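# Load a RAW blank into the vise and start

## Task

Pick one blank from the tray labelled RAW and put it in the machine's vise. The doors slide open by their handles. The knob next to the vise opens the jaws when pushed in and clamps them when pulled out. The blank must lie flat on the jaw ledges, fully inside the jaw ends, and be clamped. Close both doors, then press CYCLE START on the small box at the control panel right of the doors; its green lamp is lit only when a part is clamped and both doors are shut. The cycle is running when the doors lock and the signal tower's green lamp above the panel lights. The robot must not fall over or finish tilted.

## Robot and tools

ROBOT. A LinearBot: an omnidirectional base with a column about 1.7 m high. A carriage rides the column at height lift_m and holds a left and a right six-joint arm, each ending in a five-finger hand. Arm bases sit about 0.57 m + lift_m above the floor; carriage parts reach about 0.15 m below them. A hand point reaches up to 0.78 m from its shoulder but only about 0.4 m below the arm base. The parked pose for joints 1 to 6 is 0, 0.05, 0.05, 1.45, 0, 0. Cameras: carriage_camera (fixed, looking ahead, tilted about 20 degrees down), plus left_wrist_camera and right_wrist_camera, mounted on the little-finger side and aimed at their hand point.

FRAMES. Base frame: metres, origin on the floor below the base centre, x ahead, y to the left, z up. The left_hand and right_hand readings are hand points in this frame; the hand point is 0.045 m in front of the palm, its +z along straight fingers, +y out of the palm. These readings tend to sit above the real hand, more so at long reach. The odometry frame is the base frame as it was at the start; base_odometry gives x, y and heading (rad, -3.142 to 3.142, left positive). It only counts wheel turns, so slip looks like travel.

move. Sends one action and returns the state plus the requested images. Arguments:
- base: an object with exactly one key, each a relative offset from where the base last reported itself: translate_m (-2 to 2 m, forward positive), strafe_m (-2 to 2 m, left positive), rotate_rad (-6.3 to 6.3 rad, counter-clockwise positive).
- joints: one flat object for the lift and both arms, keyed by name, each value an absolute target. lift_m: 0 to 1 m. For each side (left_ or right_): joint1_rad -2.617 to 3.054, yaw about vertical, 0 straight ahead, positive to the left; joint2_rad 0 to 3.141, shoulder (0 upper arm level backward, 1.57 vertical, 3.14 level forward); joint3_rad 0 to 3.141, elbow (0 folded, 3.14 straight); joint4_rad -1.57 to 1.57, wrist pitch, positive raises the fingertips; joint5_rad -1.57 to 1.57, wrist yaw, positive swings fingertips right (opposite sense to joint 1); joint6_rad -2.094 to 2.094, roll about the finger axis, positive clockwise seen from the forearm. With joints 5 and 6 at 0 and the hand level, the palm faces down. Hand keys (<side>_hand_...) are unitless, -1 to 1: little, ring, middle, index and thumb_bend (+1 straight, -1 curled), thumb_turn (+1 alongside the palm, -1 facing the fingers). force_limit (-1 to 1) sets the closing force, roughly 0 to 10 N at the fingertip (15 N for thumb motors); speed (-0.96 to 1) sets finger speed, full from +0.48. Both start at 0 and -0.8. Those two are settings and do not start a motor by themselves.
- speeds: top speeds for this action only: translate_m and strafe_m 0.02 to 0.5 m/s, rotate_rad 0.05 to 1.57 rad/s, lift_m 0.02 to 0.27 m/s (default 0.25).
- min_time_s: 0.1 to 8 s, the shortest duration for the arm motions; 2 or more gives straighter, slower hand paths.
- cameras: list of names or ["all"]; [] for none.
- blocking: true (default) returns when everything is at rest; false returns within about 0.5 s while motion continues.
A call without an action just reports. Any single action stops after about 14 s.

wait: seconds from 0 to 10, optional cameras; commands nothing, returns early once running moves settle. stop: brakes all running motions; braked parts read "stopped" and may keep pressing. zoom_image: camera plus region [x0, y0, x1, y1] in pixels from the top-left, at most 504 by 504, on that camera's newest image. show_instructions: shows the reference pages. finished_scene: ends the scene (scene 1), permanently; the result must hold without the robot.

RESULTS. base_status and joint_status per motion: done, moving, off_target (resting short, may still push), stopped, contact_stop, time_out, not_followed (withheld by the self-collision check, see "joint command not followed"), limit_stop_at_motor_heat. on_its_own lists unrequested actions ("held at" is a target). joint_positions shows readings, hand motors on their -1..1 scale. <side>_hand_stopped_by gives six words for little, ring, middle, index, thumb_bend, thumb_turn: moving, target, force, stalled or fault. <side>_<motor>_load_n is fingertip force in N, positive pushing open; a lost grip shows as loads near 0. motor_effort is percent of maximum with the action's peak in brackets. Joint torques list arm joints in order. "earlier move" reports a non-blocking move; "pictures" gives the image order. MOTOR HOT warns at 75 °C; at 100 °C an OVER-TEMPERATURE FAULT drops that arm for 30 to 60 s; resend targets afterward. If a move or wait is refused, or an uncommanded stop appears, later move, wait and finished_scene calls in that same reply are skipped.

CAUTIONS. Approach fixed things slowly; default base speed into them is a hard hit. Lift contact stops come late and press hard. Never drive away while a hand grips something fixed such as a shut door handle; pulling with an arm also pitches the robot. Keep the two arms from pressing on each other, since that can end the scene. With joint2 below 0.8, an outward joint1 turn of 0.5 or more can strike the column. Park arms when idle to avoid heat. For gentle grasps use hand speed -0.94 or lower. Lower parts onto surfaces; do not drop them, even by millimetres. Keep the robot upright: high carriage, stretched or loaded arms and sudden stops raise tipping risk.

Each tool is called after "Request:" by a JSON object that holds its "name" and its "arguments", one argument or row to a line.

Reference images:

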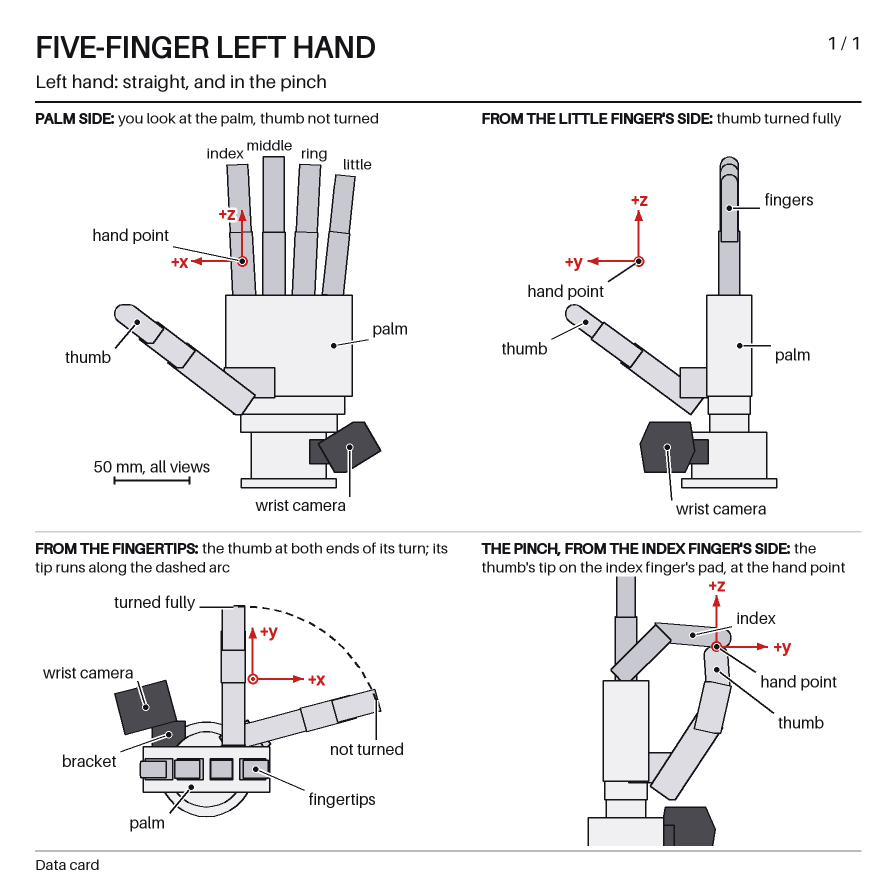

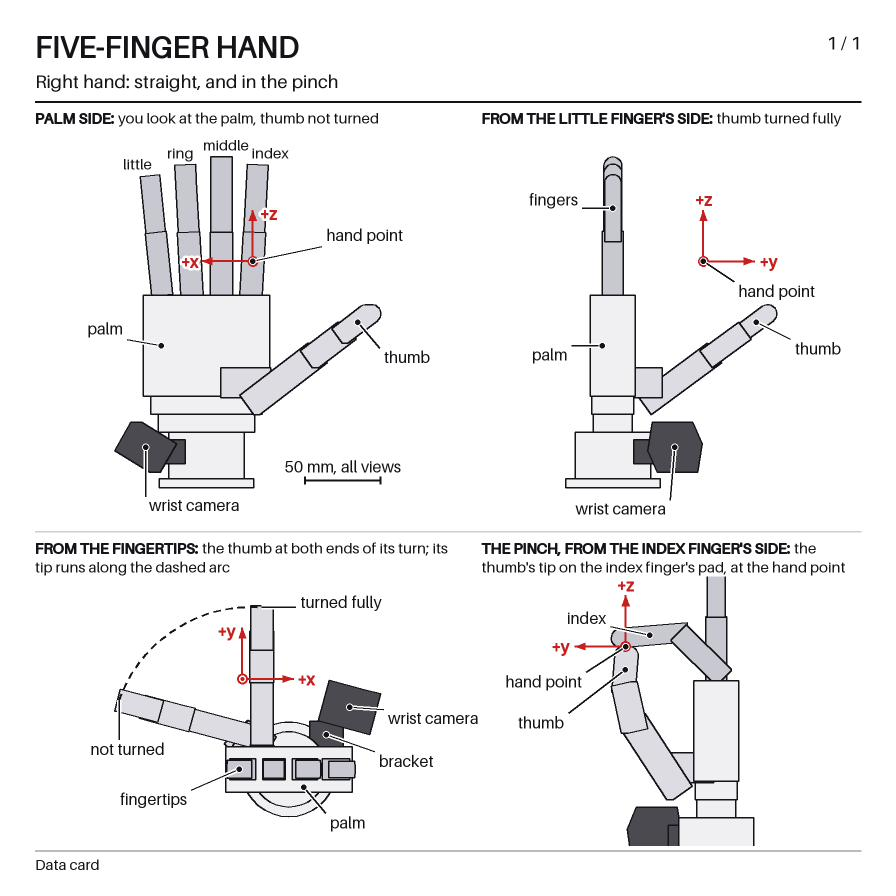

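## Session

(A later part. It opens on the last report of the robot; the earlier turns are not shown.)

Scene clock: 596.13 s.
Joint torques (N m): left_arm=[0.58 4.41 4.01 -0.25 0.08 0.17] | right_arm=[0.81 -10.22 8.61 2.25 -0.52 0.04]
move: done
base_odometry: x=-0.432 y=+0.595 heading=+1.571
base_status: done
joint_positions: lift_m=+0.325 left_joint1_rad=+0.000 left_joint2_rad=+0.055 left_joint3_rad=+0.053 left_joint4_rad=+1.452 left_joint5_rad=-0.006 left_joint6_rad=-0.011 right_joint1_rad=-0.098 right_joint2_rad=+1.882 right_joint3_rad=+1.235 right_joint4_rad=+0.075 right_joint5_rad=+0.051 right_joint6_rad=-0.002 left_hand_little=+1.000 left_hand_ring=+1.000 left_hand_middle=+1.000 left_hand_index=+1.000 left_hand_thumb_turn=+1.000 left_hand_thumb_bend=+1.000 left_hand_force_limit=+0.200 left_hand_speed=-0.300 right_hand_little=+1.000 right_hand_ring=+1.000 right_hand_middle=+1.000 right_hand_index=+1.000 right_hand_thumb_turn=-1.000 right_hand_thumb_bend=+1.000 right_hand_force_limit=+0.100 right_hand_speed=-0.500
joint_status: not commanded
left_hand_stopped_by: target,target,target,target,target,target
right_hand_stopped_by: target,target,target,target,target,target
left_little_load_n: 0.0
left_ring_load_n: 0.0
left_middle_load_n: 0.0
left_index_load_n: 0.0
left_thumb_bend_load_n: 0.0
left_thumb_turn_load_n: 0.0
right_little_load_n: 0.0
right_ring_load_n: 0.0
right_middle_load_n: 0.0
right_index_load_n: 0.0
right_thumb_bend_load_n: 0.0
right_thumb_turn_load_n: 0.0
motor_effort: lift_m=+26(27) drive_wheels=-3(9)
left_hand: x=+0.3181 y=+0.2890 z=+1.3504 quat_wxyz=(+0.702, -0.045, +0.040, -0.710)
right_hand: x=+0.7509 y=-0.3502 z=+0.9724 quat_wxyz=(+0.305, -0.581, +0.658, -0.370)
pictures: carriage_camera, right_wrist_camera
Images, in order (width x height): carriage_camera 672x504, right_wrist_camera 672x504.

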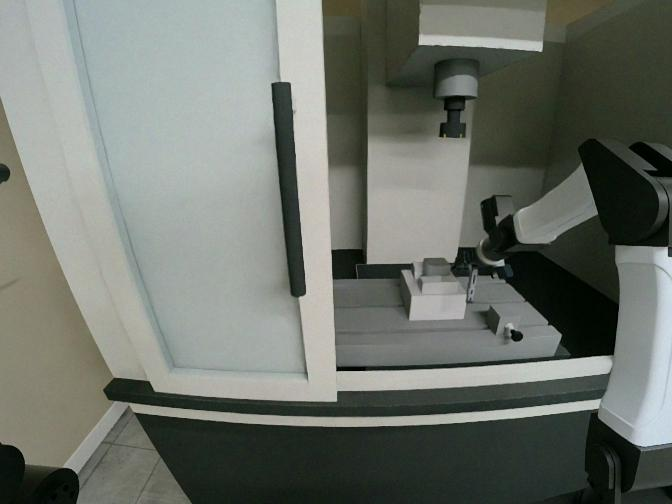

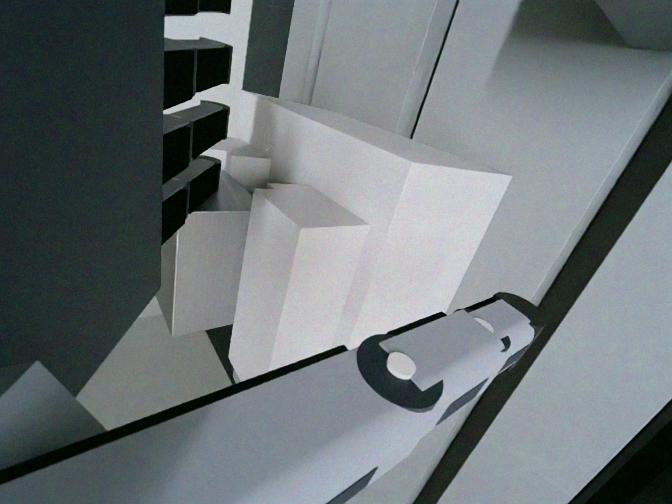

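Request:
{"name": "move", "arguments": {
  "base": {"strafe_m": 0.015},
  "speeds": {"strafe_m": 0.03},
  "cameras": ["right_wrist_camera", "carriage_camera"]
}}

Request:
{"name": "zoom_image", "arguments": {
  "camera": "carriage_camera",
  "region": [390, 240, 490, 340]
}}

Scene clock: 597.23 s.
Joint torques (N m): left_arm=[0.55 4.44 3.99 -0.28 0.1 0.16] | right_arm=[1.48 -10.19 8.59 2.24 -0.84 0.04]
move: done
base_odometry: x=-0.447 y=+0.595 heading=+1.570
base_status: done
joint_positions: lift_m=+0.325 left_joint1_rad=+0.000 left_joint2_rad=+0.055 left_joint3_rad=+0.053 left_joint4_rad=+1.454 left_joint5_rad=-0.005 left_joint6_rad=-0.011 right_joint1_rad=-0.107 right_joint2_rad=+1.882 right_joint3_rad=+1.235 right_joint4_rad=+0.078 right_joint5_rad=+0.085 right_joint6_rad=-0.002 left_hand_little=+1.000 left_hand_ring=+1.000 left_hand_middle=+1.000 left_hand_index=+1.000 left_hand_thumb_turn=+1.000 left_hand_thumb_bend=+1.000 left_hand_force_limit=+0.200 left_hand_speed=-0.300 right_hand_little=+1.000 right_hand_ring=+1.000 right_hand_middle=+1.000 right_hand_index=+1.000 right_hand_thumb_turn=-1.000 right_hand_thumb_bend=+1.000 right_hand_force_limit=+0.100 right_hand_speed=-0.500
joint_status: not commanded
left_hand_stopped_by: target,target,target,target,target,target
right_hand_stopped_by: target,target,target,target,target,target
left_little_load_n: 0.0
left_ring_load_n: 0.0
left_middle_load_n: 0.0
left_index_load_n: -0.5
left_thumb_bend_load_n: 0.0
left_thumb_turn_load_n: 0.0
right_little_load_n: 0.0
right_ring_load_n: 0.0
right_middle_load_n: 0.0
right_index_load_n: 0.0
right_thumb_bend_load_n: 0.0
right_thumb_turn_load_n: 0.0
motor_effort: lift_m=+26(27) drive_wheels=-4(10)
left_hand: x=+0.3178 y=+0.2888 z=+1.3505 quat_wxyz=(+0.702, -0.044, +0.040, -0.710)
right_hand: x=+0.7511 y=-0.3614 z=+0.9727 quat_wxyz=(+0.293, -0.571, +0.665, -0.382)
pictures: carriage_camera, right_wrist_camera
Images, in order (width x height): carriage_camera 672x504, right_wrist_camera 672x504.

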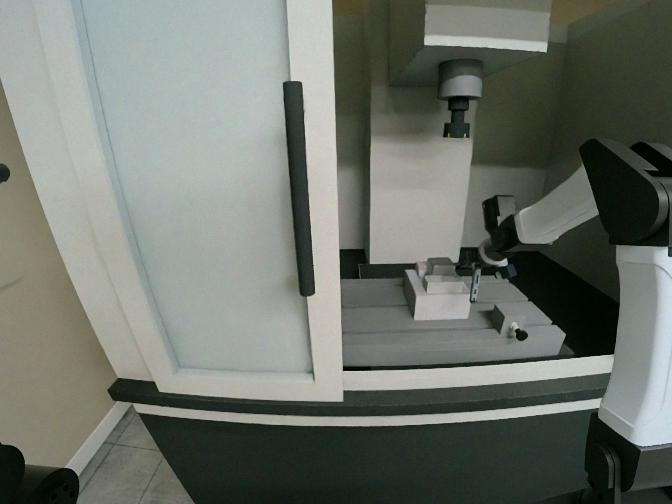

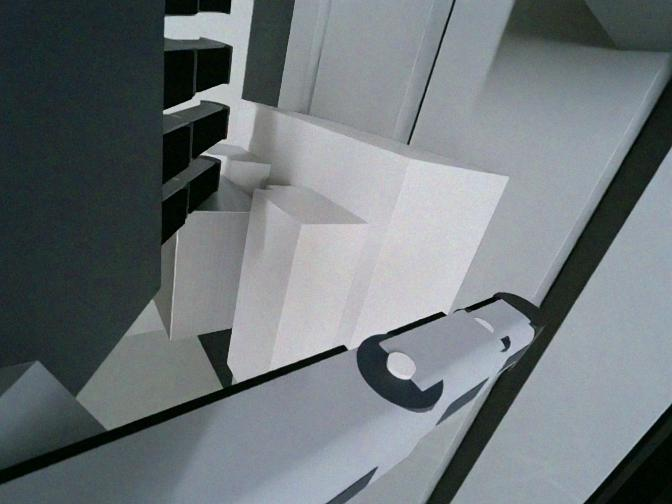

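Scaled by 5.040 from the camera's image (finer frame: 960x720).

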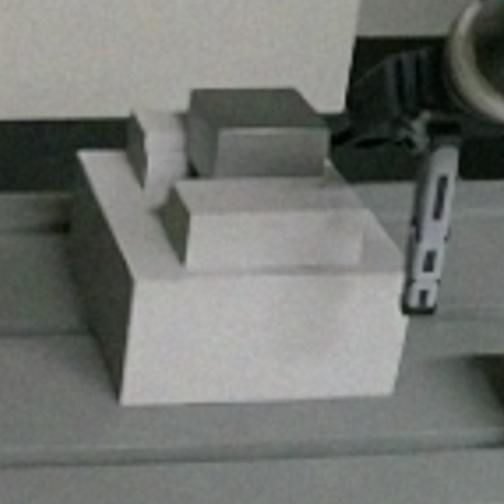

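Request:
{"name": "move", "arguments": {
  "base": {"strafe_m": 0.02},
  "speeds": {"strafe_m": 0.03},
  "cameras": ["carriage_camera"]
}}

Request:
{"name": "zoom_image", "arguments": {
  "camera": "carriage_camera",
  "region": [390, 240, 490, 340]
}}

Scene clock: 598.57 s.
Joint torques (N m): left_arm=[0.72 4.44 3.93 -0.24 0.11 0.17] | right_arm=[2.47 -10.19 8.58 2.2 -1.31 0.04]
move: done
base_odometry: x=-0.467 y=+0.595 heading=+1.570
base_status: done
joint_positions: lift_m=+0.325 left_joint1_rad=+0.000 left_joint2_rad=+0.055 left_joint3_rad=+0.053 left_joint4_rad=+1.454 left_joint5_rad=-0.004 left_joint6_rad=-0.011 right_joint1_rad=-0.118 right_joint2_rad=+1.882 right_joint3_rad=+1.235 right_joint4_rad=+0.081 right_joint5_rad=+0.127 right_joint6_rad=-0.002 left_hand_little=+1.000 left_hand_ring=+1.000 left_hand_middle=+1.000 left_hand_index=+1.000 left_hand_thumb_turn=+1.000 left_hand_thumb_bend=+1.000 left_hand_force_limit=+0.200 left_hand_speed=-0.300 right_hand_little=+1.000 right_hand_ring=+1.000 right_hand_middle=+1.000 right_hand_index=+1.000 right_hand_thumb_turn=-1.000 right_hand_thumb_bend=+1.000 right_hand_force_limit=+0.100 right_hand_speed=-0.500
joint_status: not commanded
left_hand_stopped_by: target,target,target,target,target,target
right_hand_stopped_by: target,target,target,target,target,target
left_little_load_n: 0.0
left_ring_load_n: 0.0
left_middle_load_n: 0.0
left_index_load_n: 0.0
left_thumb_bend_load_n: 0.0
left_thumb_turn_load_n: 0.0
right_little_load_n: 0.0
right_ring_load_n: 0.0
right_middle_load_n: 0.0
right_index_load_n: 0.0
right_thumb_bend_load_n: 0.0
right_thumb_turn_load_n: 0.0
motor_effort: lift_m=+26(26) drive_wheels=+3(9)
left_hand: x=+0.3178 y=+0.2886 z=+1.3505 quat_wxyz=(+0.702, -0.044, +0.041, -0.710)
right_hand: x=+0.7505 y=-0.3757 z=+0.9730 quat_wxyz=(+0.277, -0.559, +0.673, -0.397)
Images, in order (width x height): carriage_camera 672x504.

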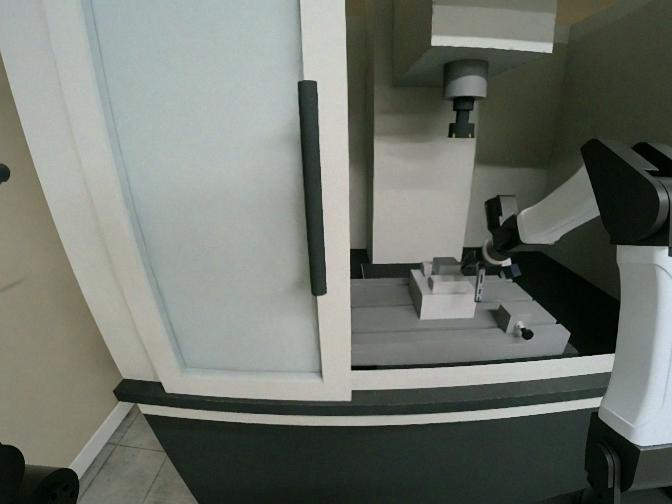

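Scaled by 5.040 from the camera's image (finer frame: 960x720).

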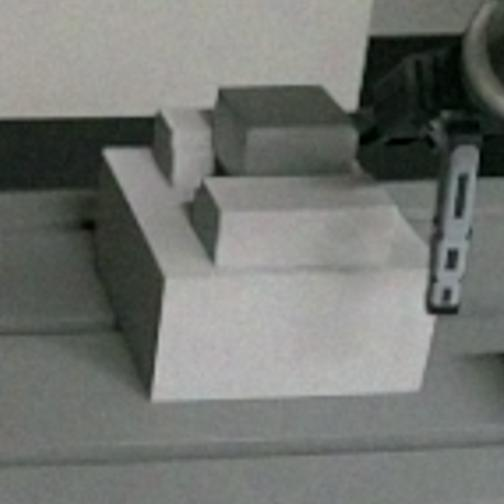

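Request:
{"name": "move", "arguments": {
  "base": {"strafe_m": -0.065},
  "speeds": {"strafe_m": 0.08}
}}

Request:
{"name": "move", "arguments": {
  "joints": {"lift_m": 0.43}
}}

Request:
{"name": "move", "arguments": {
  "base": {"translate_m": -0.4},
  "speeds": {"translate_m": 0.35},
  "cameras": ["carriage_camera"]
}}

Request:
{"name": "zoom_image", "arguments": {
  "camera": "carriage_camera",
  "region": [360, 210, 480, 330]
}}

Scene clock: 600.40 s.
Joint torques (N m): left_arm=[0.61 4.42 3.88 -0.19 0.14 0.16] | right_arm=[0.5 -10.24 8.61 2.22 -0.02 0.04]
move: done
base_odometry: x=-0.402 y=+0.596 heading=+1.570
base_status: done
joint_positions: lift_m=+0.325 left_joint1_rad=+0.000 left_joint2_rad=+0.055 left_joint3_rad=+0.053 left_joint4_rad=+1.454 left_joint5_rad=-0.004 left_joint6_rad=-0.011 right_joint1_rad=-0.095 right_joint2_rad=+1.882 right_joint3_rad=+1.235 right_joint4_rad=+0.078 right_joint5_rad=+0.007 right_joint6_rad=-0.002 left_hand_little=+1.000 left_hand_ring=+1.000 left_hand_middle=+1.000 left_hand_index=+1.000 left_hand_thumb_turn=+1.000 left_hand_thumb_bend=+1.000 left_hand_force_limit=+0.200 left_hand_speed=-0.300 right_hand_little=+1.000 right_hand_ring=+1.000 right_hand_middle=+1.000 right_hand_index=+1.000 right_hand_thumb_turn=-1.000 right_hand_thumb_bend=+1.000 right_hand_force_limit=+0.100 right_hand_speed=-0.500
joint_status: not commanded
left_hand_stopped_by: target,target,target,target,target,target
right_hand_stopped_by: target,target,target,target,target,target
left_little_load_n: 0.0
left_ring_load_n: 0.0
left_middle_load_n: 0.0
left_index_load_n: 0.0
left_thumb_bend_load_n: 0.0
left_thumb_turn_load_n: 0.0
right_little_load_n: 0.0
right_ring_load_n: 0.0
right_middle_load_n: 0.0
right_index_load_n: -0.5
right_thumb_bend_load_n: 0.0
right_thumb_turn_load_n: 0.5
motor_effort: lift_m=+26(27) drive_wheels=-3(6)
left_hand: x=+0.3178 y=+0.2887 z=+1.3505 quat_wxyz=(+0.702, -0.044, +0.041, -0.710)
right_hand: x=+0.7515 y=-0.3399 z=+0.9736 quat_wxyz=(+0.321, -0.590, +0.649, -0.358)
pictures: none

Scene clock: 601.37 s.
Joint torques (N m): left_arm=[0.62 4.4 4.03 -0.25 0.09 0.17] | right_arm=[0.57 -10.71 8.38 2.25 -0.01 0.04]
move: done
base_odometry: x=-0.402 y=+0.596 heading=+1.570
base_status: not commanded
joint_positions: lift_m=+0.430 left_joint1_rad=+0.000 left_joint2_rad=+0.055 left_joint3_rad=+0.052 left_joint4_rad=+1.454 left_joint5_rad=-0.004 left_joint6_rad=-0.011 right_joint1_rad=-0.095 right_joint2_rad=+1.886 right_joint3_rad=+1.238 right_joint4_rad=+0.077 right_joint5_rad=+0.006 right_joint6_rad=-0.002 left_hand_little=+1.000 left_hand_ring=+1.000 left_hand_middle=+1.000 left_hand_index=+1.000 left_hand_thumb_turn=+1.000 left_hand_thumb_bend=+1.000 left_hand_force_limit=+0.200 left_hand_speed=-0.300 right_hand_little=+1.000 right_hand_ring=+1.000 right_hand_middle=+1.000 right_hand_index=+1.000 right_hand_thumb_turn=-1.000 right_hand_thumb_bend=+1.000 right_hand_force_limit=+0.100 right_hand_speed=-0.500
joint_status: all done
left_hand_stopped_by: target,target,target,target,target,target
right_hand_stopped_by: target,target,target,target,target,target
left_little_load_n: 0.0
left_ring_load_n: 0.0
left_middle_load_n: 0.0
left_index_load_n: 0.0
left_thumb_bend_load_n: 0.0
left_thumb_turn_load_n: 0.0
right_little_load_n: 0.0
right_ring_load_n: 0.0
right_middle_load_n: 0.0
right_index_load_n: 0.0
right_thumb_bend_load_n: 0.0
right_thumb_turn_load_n: 0.0
motor_effort: lift_m=+33(41) drive_wheels=+0(3)
left_hand: x=+0.3179 y=+0.2887 z=+1.4547 quat_wxyz=(+0.702, -0.044, +0.041, -0.710)
right_hand: x=+0.7519 y=-0.3398 z=+1.0769 quat_wxyz=(+0.320, -0.590, +0.650, -0.357)
pictures: none

Scene clock: 604.20 s.
Joint torques (N m): left_arm=[0.62 4.55 4.03 -0.15 0.09 0.17] | right_arm=[0.55 -10.71 8.31 2.24 -0.01 0.04]
move: done
base_odometry: x=-0.402 y=+0.196 heading=+1.570
base_status: done
joint_positions: lift_m=+0.430 left_joint1_rad=+0.000 left_joint2_rad=+0.055 left_joint3_rad=+0.052 left_joint4_rad=+1.453 left_joint5_rad=-0.004 left_joint6_rad=-0.011 right_joint1_rad=-0.095 right_joint2_rad=+1.886 right_joint3_rad=+1.238 right_joint4_rad=+0.075 right_joint5_rad=+0.006 right_joint6_rad=-0.002 left_hand_little=+1.000 left_hand_ring=+1.000 left_hand_middle=+1.000 left_hand_index=+1.000 left_hand_thumb_turn=+1.000 left_hand_thumb_bend=+1.000 left_hand_force_limit=+0.200 left_hand_speed=-0.300 right_hand_little=+1.000 right_hand_ring=+1.000 right_hand_middle=+1.000 right_hand_index=+1.000 right_hand_thumb_turn=-1.000 right_hand_thumb_bend=+1.000 right_hand_force_limit=+0.100 right_hand_speed=-0.500
joint_status: not commanded
left_hand_stopped_by: target,target,target,target,target,target
right_hand_stopped_by: target,target,target,target,target,target
left_little_load_n: 0.0
left_ring_load_n: 0.0
left_middle_load_n: 0.0
left_index_load_n: 0.0
left_thumb_bend_load_n: 0.0
left_thumb_turn_load_n: 0.0
right_little_load_n: 0.0
right_ring_load_n: 0.0
right_middle_load_n: 0.0
right_index_load_n: 0.0
right_thumb_bend_load_n: 0.0
right_thumb_turn_load_n: 0.0
motor_effort: lift_m=+33(34) drive_wheels=-2(6)
left_hand: x=+0.3181 y=+0.2887 z=+1.4546 quat_wxyz=(+0.702, -0.044, +0.041, -0.710)
right_hand: x=+0.7514 y=-0.3397 z=+1.0763 quat_wxyz=(+0.320, -0.591, +0.650, -0.356)
Images, in order (width x height): carriage_camera 672x504.

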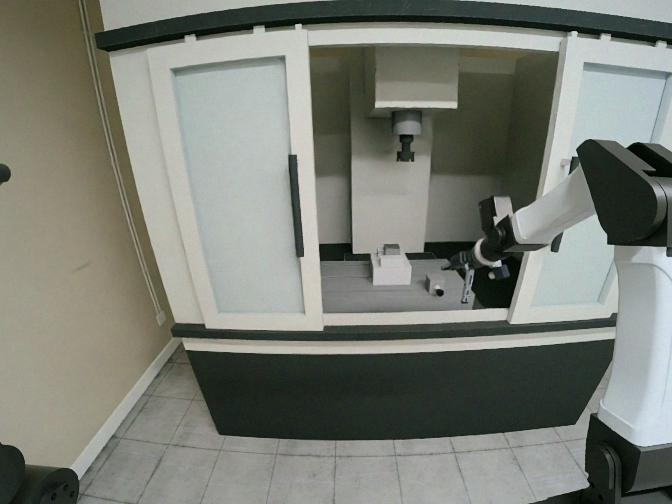

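Scaled by 4.200 from the camera's image (finer frame: 960x720).

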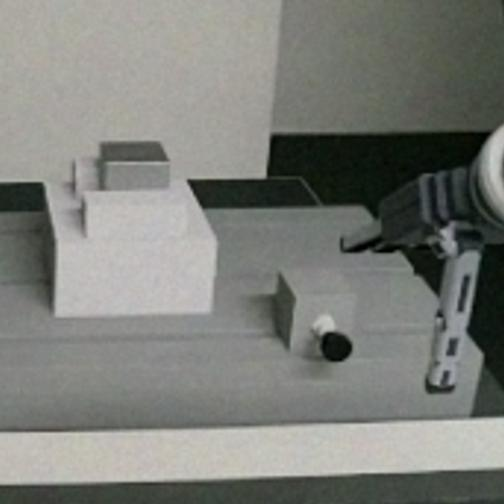

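Request:
{"name": "move", "arguments": {
  "base": {"strafe_m": 0.145},
  "joints": {"right_joint1_rad": 0.19, "right_joint2_rad": 1.919, "right_joint3_rad": 1.438, "right_joint4_rad": 0.478, "right_joint5_rad": -1.376, "right_joint6_rad": -1.57, "right_hand_thumb_turn": 1, "right_hand_thumb_bend": 1, "right_hand_speed": 0.0, "lift_m": 0.4},
  "speeds": {"strafe_m": 0.15},
  "min_time_s": 2.5,
  "cameras": ["carriage_camera", "right_wrist_camera"]
}}

Scene clock: 607.40 s.
Joint torques (N m): left_arm=[0.65 4.48 4.01 -0.23 0.08 0.18] | right_arm=[0.55 -9.01 9.25 1.91 -0.1 -0.1]
move: done
base_odometry: x=-0.547 y=+0.195 heading=+1.571
base_status: done
joint_positions: lift_m=+0.400 left_joint1_rad=+0.000 left_joint2_rad=+0.054 left_joint3_rad=+0.051 left_joint4_rad=+1.453 left_joint5_rad=-0.002 left_joint6_rad=-0.011 right_joint1_rad=+0.183 right_joint2_rad=+1.889 right_joint3_rad=+1.414 right_joint4_rad=+0.468 right_joint5_rad=-1.367 right_joint6_rad=-1.559 left_hand_little=+1.000 left_hand_ring=+1.000 left_hand_middle=+1.000 left_hand_index=+1.000 left_hand_thumb_turn=+1.000 left_hand_thumb_bend=+1.000 left_hand_force_limit=+0.200 left_hand_speed=-0.300 right_hand_little=+1.000 right_hand_ring=+1.000 right_hand_middle=+1.000 right_hand_index=+1.000 right_hand_thumb_turn=+1.000 right_hand_thumb_bend=+1.000 right_hand_force_limit=+0.100 right_hand_speed=+0.000
joint_status: all done
left_hand_stopped_by: target,target,target,target,target,target
right_hand_stopped_by: target,target,target,target,target,target
left_little_load_n: 0.0
left_ring_load_n: 0.0
left_middle_load_n: 0.0
left_index_load_n: 0.0
left_thumb_bend_load_n: 0.0
left_thumb_turn_load_n: 0.0
right_little_load_n: 0.0
right_ring_load_n: 0.0
right_middle_load_n: 0.0
right_index_load_n: 0.0
right_thumb_bend_load_n: 0.0
right_thumb_turn_load_n: 0.0
motor_effort: lift_m=+26(27) drive_wheels=-3(5)
left_hand: x=+0.3182 y=+0.2884 z=+1.4249 quat_wxyz=(+0.702, -0.044, +0.042, -0.710)
right_hand: x=+0.7033 y=-0.0495 z=+1.2515 quat_wxyz=(+0.499, -0.510, -0.490, -0.500)
Images, in order (width x height): carriage_camera 672x504, right_wrist_camera 672x504.

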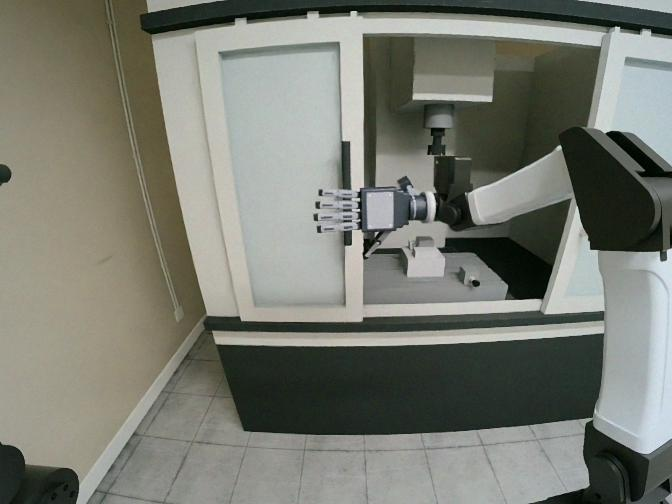

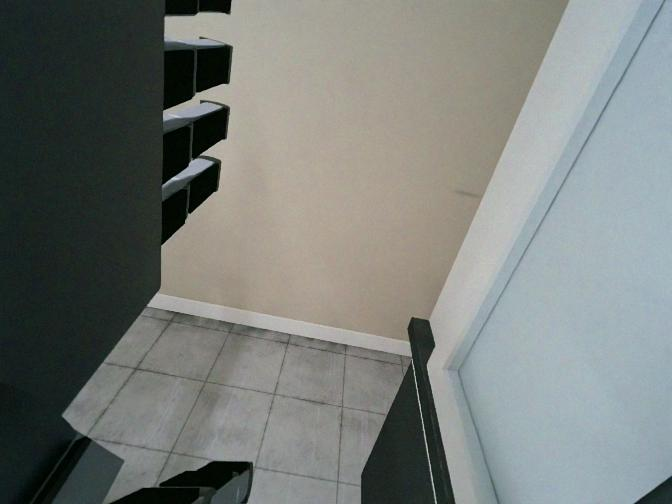

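Request:
{"name": "move", "arguments": {
  "base": {"translate_m": 0.135},
  "speeds": {"translate_m": 0.15},
  "cameras": ["carriage_camera", "right_wrist_camera"]
}}

Request:
{"name": "zoom_image", "arguments": {
  "camera": "carriage_camera",
  "region": [290, 120, 450, 280]
}}

Scene clock: 609.77 s.
Joint torques (N m): left_arm=[0.62 4.44 4.08 -0.22 0.08 0.16] | right_arm=[0.57 -9.48 9.14 1.84 -0.06 -0.1]
move: done
base_odometry: x=-0.547 y=+0.330 heading=+1.571
base_status: done
joint_positions: lift_m=+0.400 left_joint1_rad=+0.000 left_joint2_rad=+0.054 left_joint3_rad=+0.051 left_joint4_rad=+1.452 left_joint5_rad=-0.002 left_joint6_rad=-0.011 right_joint1_rad=+0.183 right_joint2_rad=+1.894 right_joint3_rad=+1.415 right_joint4_rad=+0.474 right_joint5_rad=-1.372 right_joint6_rad=-1.561 left_hand_little=+1.000 left_hand_ring=+1.000 left_hand_middle=+1.000 left_hand_index=+1.000 left_hand_thumb_turn=+1.000 left_hand_thumb_bend=+1.000 left_hand_force_limit=+0.200 left_hand_speed=-0.300 right_hand_little=+1.000 right_hand_ring=+1.000 right_hand_middle=+1.000 right_hand_index=+1.000 right_hand_thumb_turn=+1.000 right_hand_thumb_bend=+1.000 right_hand_force_limit=+0.100 right_hand_speed=+0.000
joint_status: not commanded
left_hand_stopped_by: target,target,target,target,target,target
right_hand_stopped_by: target,target,target,target,target,target
left_little_load_n: 0.0
left_ring_load_n: 0.0
left_middle_load_n: 0.0
left_index_load_n: 0.0
left_thumb_bend_load_n: 0.0
left_thumb_turn_load_n: 0.0
right_little_load_n: 0.0
right_ring_load_n: 0.0
right_middle_load_n: 0.0
right_index_load_n: 0.0
right_thumb_bend_load_n: 0.0
right_thumb_turn_load_n: 0.0
motor_effort: lift_m=+26(27) drive_wheels=-4(7)
left_hand: x=+0.3183 y=+0.2884 z=+1.4249 quat_wxyz=(+0.702, -0.044, +0.042, -0.710)
right_hand: x=+0.7035 y=-0.0490 z=+1.2506 quat_wxyz=(+0.500, -0.508, -0.492, -0.500)
Images, in order (width x height): carriage_camera 672x504, right_wrist_camera 672x504.

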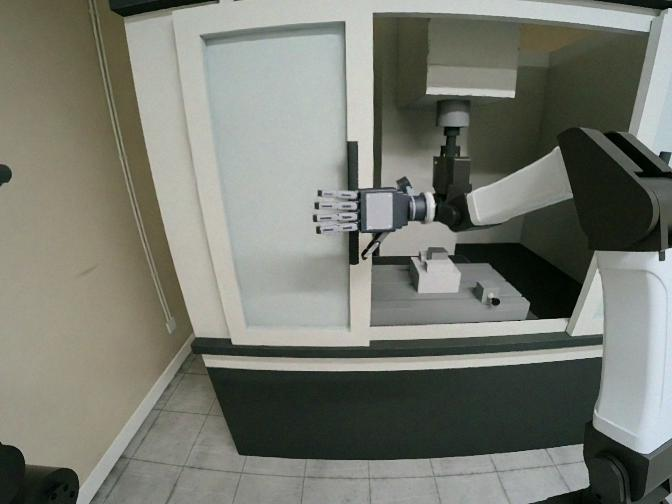

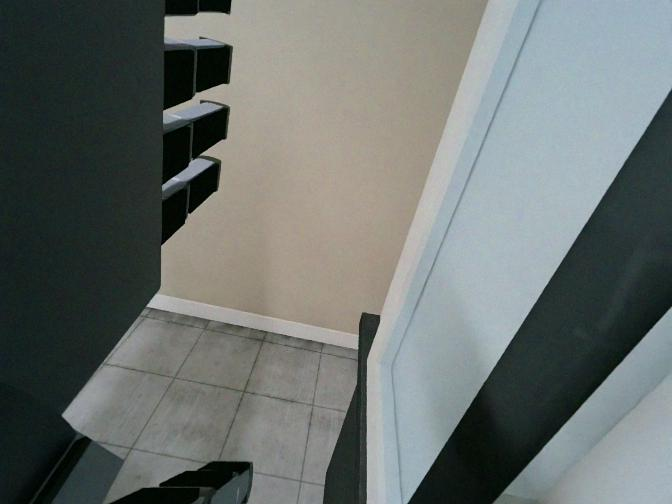

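Scaled by 3.150 from the camera's image (finer frame: 960x720).

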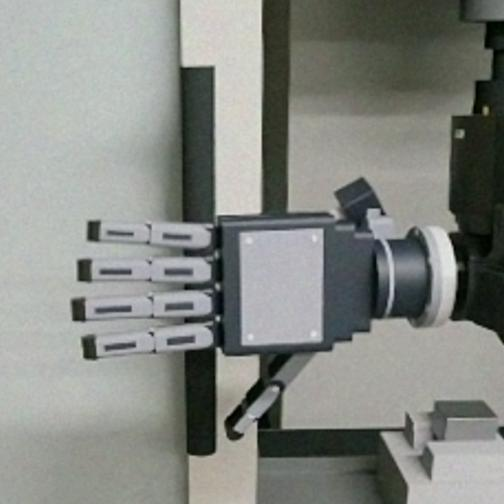

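Request:
{"name": "move", "arguments": {
  "base": {"translate_m": 0.03},
  "speeds": {"translate_m": 0.05},
  "cameras": ["carriage_camera", "right_wrist_camera"]
}}

Scene clock: 611.63 s.
Joint torques (N m): left_arm=[0.62 4.48 4.15 -0.22 0.07 0.16] | right_arm=[0.43 -9.74 9.14 1.81 -0.04 -0.1]
move: done
base_odometry: x=-0.547 y=+0.360 heading=+1.572
base_status: done
joint_positions: lift_m=+0.400 left_joint1_rad=+0.000 left_joint2_rad=+0.054 left_joint3_rad=+0.051 left_joint4_rad=+1.452 left_joint5_rad=-0.002 left_joint6_rad=-0.011 right_joint1_rad=+0.185 right_joint2_rad=+1.896 right_joint3_rad=+1.415 right_joint4_rad=+0.475 right_joint5_rad=-1.373 right_joint6_rad=-1.561 left_hand_little=+1.000 left_hand_ring=+1.000 left_hand_middle=+1.000 left_hand_index=+1.000 left_hand_thumb_turn=+1.000 left_hand_thumb_bend=+1.000 left_hand_force_limit=+0.200 left_hand_speed=-0.300 right_hand_little=+1.000 right_hand_ring=+1.000 right_hand_middle=+1.000 right_hand_index=+1.000 right_hand_thumb_turn=+1.000 right_hand_thumb_bend=+1.000 right_hand_force_limit=+0.100 right_hand_speed=+0.000
joint_status: not commanded
left_hand_stopped_by: target,target,target,target,target,target
right_hand_stopped_by: target,target,target,target,target,target
left_little_load_n: 0.0
left_ring_load_n: 0.0
left_middle_load_n: 0.0
left_index_load_n: 0.0
left_thumb_bend_load_n: 0.0
left_thumb_turn_load_n: 0.0
right_little_load_n: 0.0
right_ring_load_n: 0.0
right_middle_load_n: 0.0
right_index_load_n: 0.0
right_thumb_bend_load_n: 0.0
right_thumb_turn_load_n: 0.0
motor_effort: lift_m=+26(27) drive_wheels=-4(8)
left_hand: x=+0.3183 y=+0.2884 z=+1.4249 quat_wxyz=(+0.702, -0.044, +0.042, -0.710)
right_hand: x=+0.7032 y=-0.0481 z=+1.2499 quat_wxyz=(+0.500, -0.507, -0.493, -0.499)
Images, in order (width x height): carriage_camera 672x504, right_wrist_camera 672x504.

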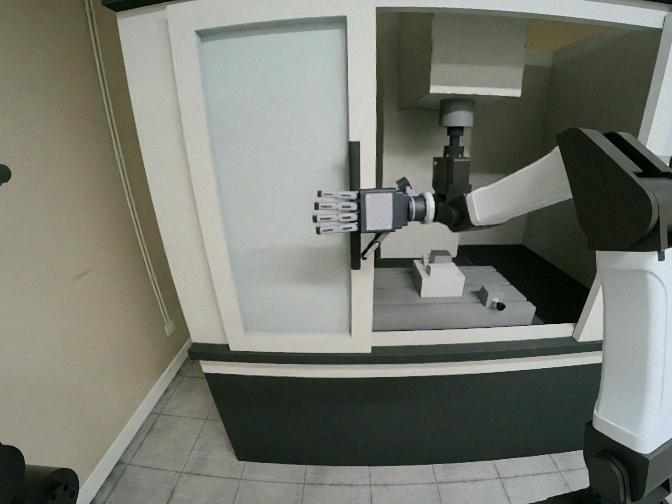

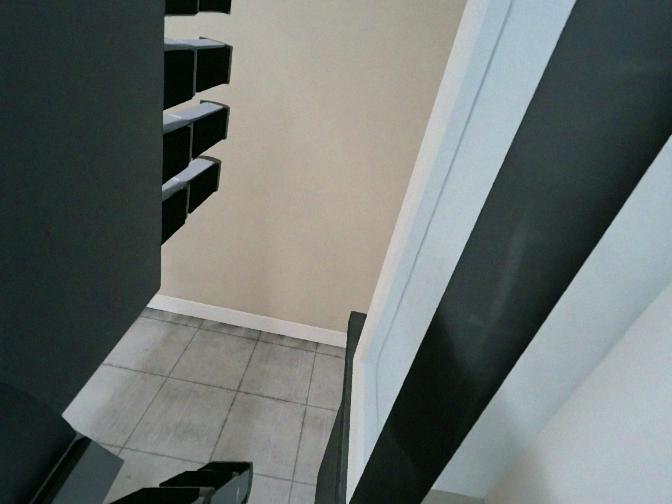

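Request:
{"name": "move", "arguments": {
  "base": {"translate_m": 0.021},
  "speeds": {"translate_m": 0.03},
  "cameras": []
}}

Request:
{"name": "move", "arguments": {
  "joints": {"right_hand_speed": -0.7, "right_hand_force_limit": -0.2, "right_hand_index": 0.3, "right_hand_middle": 0.3, "right_hand_ring": 0.3, "right_hand_little": 0.3},
  "cameras": ["carriage_camera", "right_wrist_camera"]
}}

Scene clock: 613.00 s.
Joint torques (N m): left_arm=[0.68 4.42 4.1 -0.28 0.06 0.16] | right_arm=[0.36 -9.91 9.03 1.81 -0.03 -0.1]
move: done
base_odometry: x=-0.548 y=+0.381 heading=+1.572
base_status: done
joint_positions: lift_m=+0.400 left_joint1_rad=+0.000 left_joint2_rad=+0.054 left_joint3_rad=+0.051 left_joint4_rad=+1.455 left_joint5_rad=-0.002 left_joint6_rad=-0.011 right_joint1_rad=+0.186 right_joint2_rad=+1.897 right_joint3_rad=+1.417 right_joint4_rad=+0.477 right_joint5_rad=-1.373 right_joint6_rad=-1.561 left_hand_little=+1.000 left_hand_ring=+1.000 left_hand_middle=+1.000 left_hand_index=+1.000 left_hand_thumb_turn=+1.000 left_hand_thumb_bend=+1.000 left_hand_force_limit=+0.200 left_hand_speed=-0.300 right_hand_little=+1.000 right_hand_ring=+1.000 right_hand_middle=+1.000 right_hand_index=+1.000 right_hand_thumb_turn=+1.000 right_hand_thumb_bend=+1.000 right_hand_force_limit=+0.100 right_hand_speed=+0.000
joint_status: not commanded
left_hand_stopped_by: target,target,target,target,target,target
right_hand_stopped_by: target,target,target,target,target,target
left_little_load_n: 0.0
left_ring_load_n: 0.0
left_middle_load_n: 0.0
left_index_load_n: 0.0
left_thumb_bend_load_n: 0.0
left_thumb_turn_load_n: 0.0
right_little_load_n: 0.0
right_ring_load_n: 0.0
right_middle_load_n: 0.0
right_index_load_n: 0.0
right_thumb_bend_load_n: 0.0
right_thumb_turn_load_n: 0.5
motor_effort: lift_m=+26(27) drive_wheels=-4(6)
left_hand: x=+0.3177 y=+0.2884 z=+1.4251 quat_wxyz=(+0.702, -0.043, +0.041, -0.710)
right_hand: x=+0.7032 y=-0.0477 z=+1.2503 quat_wxyz=(+0.500, -0.506, -0.494, -0.499)

Scene clock: 614.33 s.
Joint torques (N m): left_arm=[0.61 4.48 4.08 -0.26 0.08 0.17] | right_arm=[0.36 -9.89 9.01 1.81 -0.03 -0.11]
move: done
base_odometry: x=-0.548 y=+0.381 heading=+1.572
base_status: not commanded
joint_positions: lift_m=+0.400 left_joint1_rad=+0.000 left_joint2_rad=+0.054 left_joint3_rad=+0.051 left_joint4_rad=+1.454 left_joint5_rad=-0.002 left_joint6_rad=-0.011 right_joint1_rad=+0.186 right_joint2_rad=+1.897 right_joint3_rad=+1.417 right_joint4_rad=+0.477 right_joint5_rad=-1.373 right_joint6_rad=-1.561 left_hand_little=+1.000 left_hand_ring=+1.000 left_hand_middle=+1.000 left_hand_index=+1.000 left_hand_thumb_turn=+1.000 left_hand_thumb_bend=+1.000 left_hand_force_limit=+0.200 left_hand_speed=-0.300 right_hand_little=+0.300 right_hand_ring=+0.300 right_hand_middle=+0.300 right_hand_index=+0.300 right_hand_thumb_turn=+1.000 right_hand_thumb_bend=+1.000 right_hand_force_limit=-0.200 right_hand_speed=-0.700
joint_status: all done
left_hand_stopped_by: target,target,target,target,target,target
right_hand_stopped_by: target,target,target,target,target,target
left_little_load_n: 0.0
left_ring_load_n: 0.0
left_middle_load_n: 0.0
left_index_load_n: 0.0
left_thumb_bend_load_n: 0.0
left_thumb_turn_load_n: 0.0
right_little_load_n: 0.0
right_ring_load_n: 0.0
right_middle_load_n: 0.0
right_index_load_n: 0.0
right_thumb_bend_load_n: 0.5
right_thumb_turn_load_n: 0.0
motor_effort: lift_m=+26(27) drive_wheels=-4(4)
left_hand: x=+0.3178 y=+0.2884 z=+1.4251 quat_wxyz=(+0.702, -0.043, +0.041, -0.710)
right_hand: x=+0.7033 y=-0.0477 z=+1.2503 quat_wxyz=(+0.500, -0.506, -0.494, -0.499)
Images, in order (width x height): carriage_camera 672x504, right_wrist_camera 672x504.

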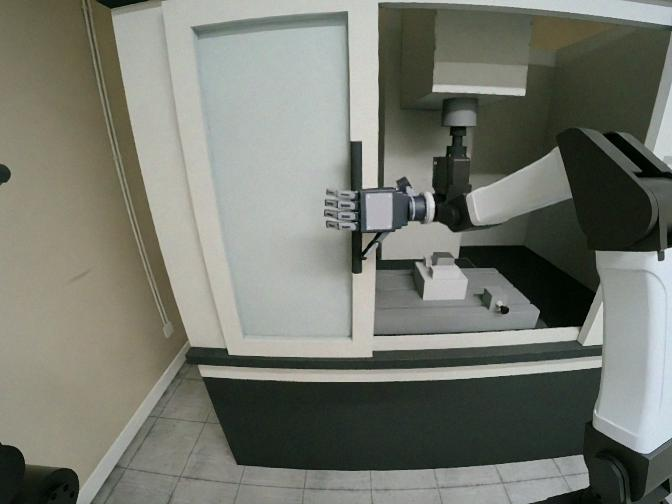

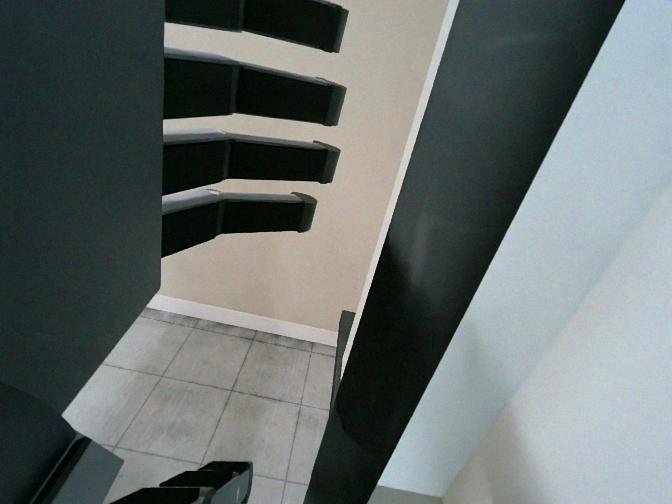

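Request:
{"name": "move", "arguments": {
  "joints": {"right_hand_speed": -0.85, "right_hand_index": -0.36, "right_hand_middle": -0.36, "right_hand_ring": -0.36, "right_hand_little": -0.36},
  "cameras": ["right_wrist_camera"]
}}

Scene clock: 616.60 s.
Joint torques (N m): left_arm=[0.61 4.48 4.11 -0.25 0.08 0.16] | right_arm=[0.38 -9.91 9.01 1.82 -0.03 -0.11]
move: done
base_odometry: x=-0.548 y=+0.381 heading=+1.572
base_status: not commanded
joint_positions: lift_m=+0.400 left_joint1_rad=+0.000 left_joint2_rad=+0.054 left_joint3_rad=+0.051 left_joint4_rad=+1.454 left_joint5_rad=-0.002 left_joint6_rad=-0.011 right_joint1_rad=+0.186 right_joint2_rad=+1.897 right_joint3_rad=+1.417 right_joint4_rad=+0.477 right_joint5_rad=-1.373 right_joint6_rad=-1.561 left_hand_little=+1.000 left_hand_ring=+1.000 left_hand_middle=+1.000 left_hand_index=+1.000 left_hand_thumb_turn=+1.000 left_hand_thumb_bend=+1.000 left_hand_force_limit=+0.200 left_hand_speed=-0.300 right_hand_little=-0.360 right_hand_ring=-0.360 right_hand_middle=-0.360 right_hand_index=-0.360 right_hand_thumb_turn=+1.000 right_hand_thumb_bend=+1.000 right_hand_force_limit=-0.200 right_hand_speed=-0.850
joint_status: all done
left_hand_stopped_by: target,target,target,target,target,target
right_hand_stopped_by: target,target,target,target,target,target
left_little_load_n: 0.0
left_ring_load_n: 0.0
left_middle_load_n: 0.0
left_index_load_n: 0.0
left_thumb_bend_load_n: 0.0
left_thumb_turn_load_n: 0.0
right_little_load_n: 0.0
right_ring_load_n: 0.0
right_middle_load_n: 0.0
right_index_load_n: 0.0
right_thumb_bend_load_n: 0.0
right_thumb_turn_load_n: 0.0
motor_effort: lift_m=+26(27) drive_wheels=-4(4)
left_hand: x=+0.3178 y=+0.2884 z=+1.4251 quat_wxyz=(+0.702, -0.043, +0.041, -0.710)
right_hand: x=+0.7033 y=-0.0477 z=+1.2503 quat_wxyz=(+0.500, -0.506, -0.494, -0.499)
Images, in order (width x height): right_wrist_camera 672x504.

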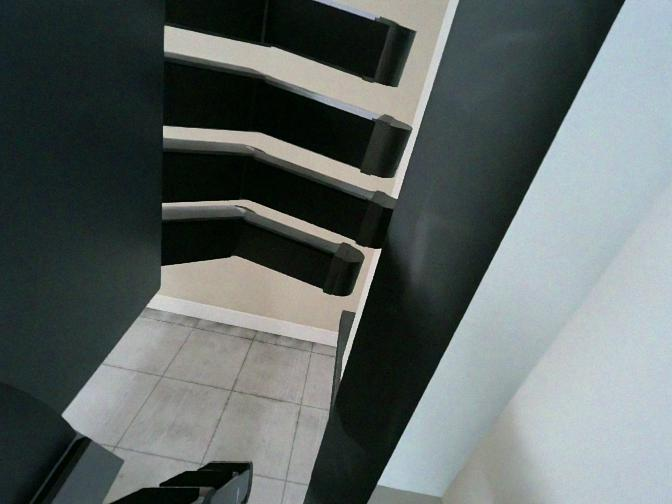

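Request:
{"name": "move", "arguments": {
  "joints": {"right_hand_speed": -0.6, "right_hand_index": 0.5, "right_hand_middle": 0.5, "right_hand_ring": 0.5, "right_hand_little": 0.5},
  "cameras": []
}}

Request:
{"name": "move", "arguments": {
  "base": {"translate_m": 0.02},
  "speeds": {"translate_m": 0.03},
  "cameras": ["carriage_camera", "right_wrist_camera"]
}}

Scene clock: 619.30 s.
Joint torques (N m): left_arm=[0.59 4.46 4.04 -0.25 0.07 0.16] | right_arm=[0.38 -9.88 9.02 1.81 -0.03 -0.11]
move: done
base_odometry: x=-0.548 y=+0.381 heading=+1.572
base_status: not commanded
joint_positions: lift_m=+0.400 left_joint1_rad=+0.000 left_joint2_rad=+0.054 left_joint3_rad=+0.051 left_joint4_rad=+1.454 left_joint5_rad=-0.002 left_joint6_rad=-0.011 right_joint1_rad=+0.186 right_joint2_rad=+1.897 right_joint3_rad=+1.417 right_joint4_rad=+0.477 right_joint5_rad=-1.373 right_joint6_rad=-1.561 left_hand_little=+1.000 left_hand_ring=+1.000 left_hand_middle=+1.000 left_hand_index=+1.000 left_hand_thumb_turn=+1.000 left_hand_thumb_bend=+1.000 left_hand_force_limit=+0.200 left_hand_speed=-0.300 right_hand_little=+0.500 right_hand_ring=+0.500 right_hand_middle=+0.500 right_hand_index=+0.500 right_hand_thumb_turn=+1.000 right_hand_thumb_bend=+1.000 right_hand_force_limit=-0.200 right_hand_speed=-0.600
joint_status: all done
left_hand_stopped_by: target,target,target,target,target,target
right_hand_stopped_by: target,target,target,target,target,target
left_little_load_n: 0.0
left_ring_load_n: 0.0
left_middle_load_n: 0.0
left_index_load_n: 0.0
left_thumb_bend_load_n: 0.0
left_thumb_turn_load_n: 0.0
right_little_load_n: 0.0
right_ring_load_n: 0.0
right_middle_load_n: 0.0
right_index_load_n: 0.0
right_thumb_bend_load_n: 0.0
right_thumb_turn_load_n: 0.0
motor_effort: lift_m=+26(27) drive_wheels=-4(4)
left_hand: x=+0.3178 y=+0.2884 z=+1.4251 quat_wxyz=(+0.702, -0.043, +0.041, -0.710)
right_hand: x=+0.7033 y=-0.0477 z=+1.2503 quat_wxyz=(+0.500, -0.506, -0.494, -0.499)

Scene clock: 620.47 s.
Joint torques (N m): left_arm=[0.59 4.51 4.07 -0.24 0.07 0.17] | right_arm=[0.34 -10.1 8.98 1.79 -0.03 -0.1]
move: done
base_odometry: x=-0.548 y=+0.401 heading=+1.573
base_status: done
joint_positions: lift_m=+0.400 left_joint1_rad=+0.000 left_joint2_rad=+0.054 left_joint3_rad=+0.051 left_joint4_rad=+1.455 left_joint5_rad=-0.002 left_joint6_rad=-0.011 right_joint1_rad=+0.186 right_joint2_rad=+1.899 right_joint3_rad=+1.417 right_joint4_rad=+0.478 right_joint5_rad=-1.374 right_joint6_rad=-1.561 left_hand_little=+1.000 left_hand_ring=+1.000 left_hand_middle=+1.000 left_hand_index=+1.000 left_hand_thumb_turn=+1.000 left_hand_thumb_bend=+1.000 left_hand_force_limit=+0.200 left_hand_speed=-0.300 right_hand_little=+0.500 right_hand_ring=+0.500 right_hand_middle=+0.500 right_hand_index=+0.500 right_hand_thumb_turn=+1.000 right_hand_thumb_bend=+1.000 right_hand_force_limit=-0.200 right_hand_speed=-0.600
joint_status: not commanded
left_hand_stopped_by: target,target,target,target,target,target
right_hand_stopped_by: target,target,target,target,target,target
left_little_load_n: 0.0
left_ring_load_n: 0.0
left_middle_load_n: 0.0
left_index_load_n: 0.0
left_thumb_bend_load_n: 0.0
left_thumb_turn_load_n: 0.0
right_little_load_n: 0.0
right_ring_load_n: 0.0
right_middle_load_n: 0.0
right_index_load_n: 0.0
right_thumb_bend_load_n: 0.0
right_thumb_turn_load_n: 0.0
motor_effort: lift_m=+26(27) drive_wheels=+1(7)
left_hand: x=+0.3176 y=+0.2884 z=+1.4251 quat_wxyz=(+0.702, -0.043, +0.041, -0.710)
right_hand: x=+0.7034 y=-0.0474 z=+1.2498 quat_wxyz=(+0.500, -0.506, -0.494, -0.499)
Images, in order (width x height): carriage_camera 672x504, right_wrist_camera 672x504.

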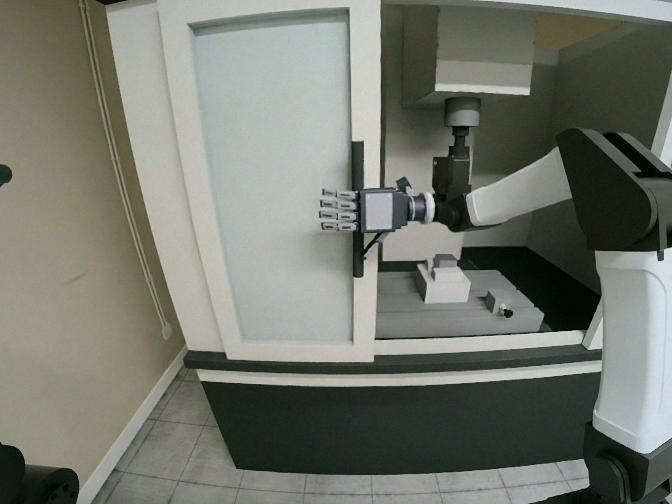

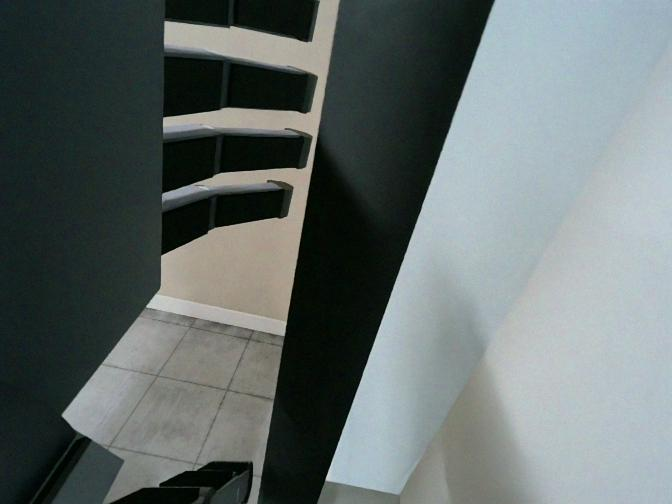

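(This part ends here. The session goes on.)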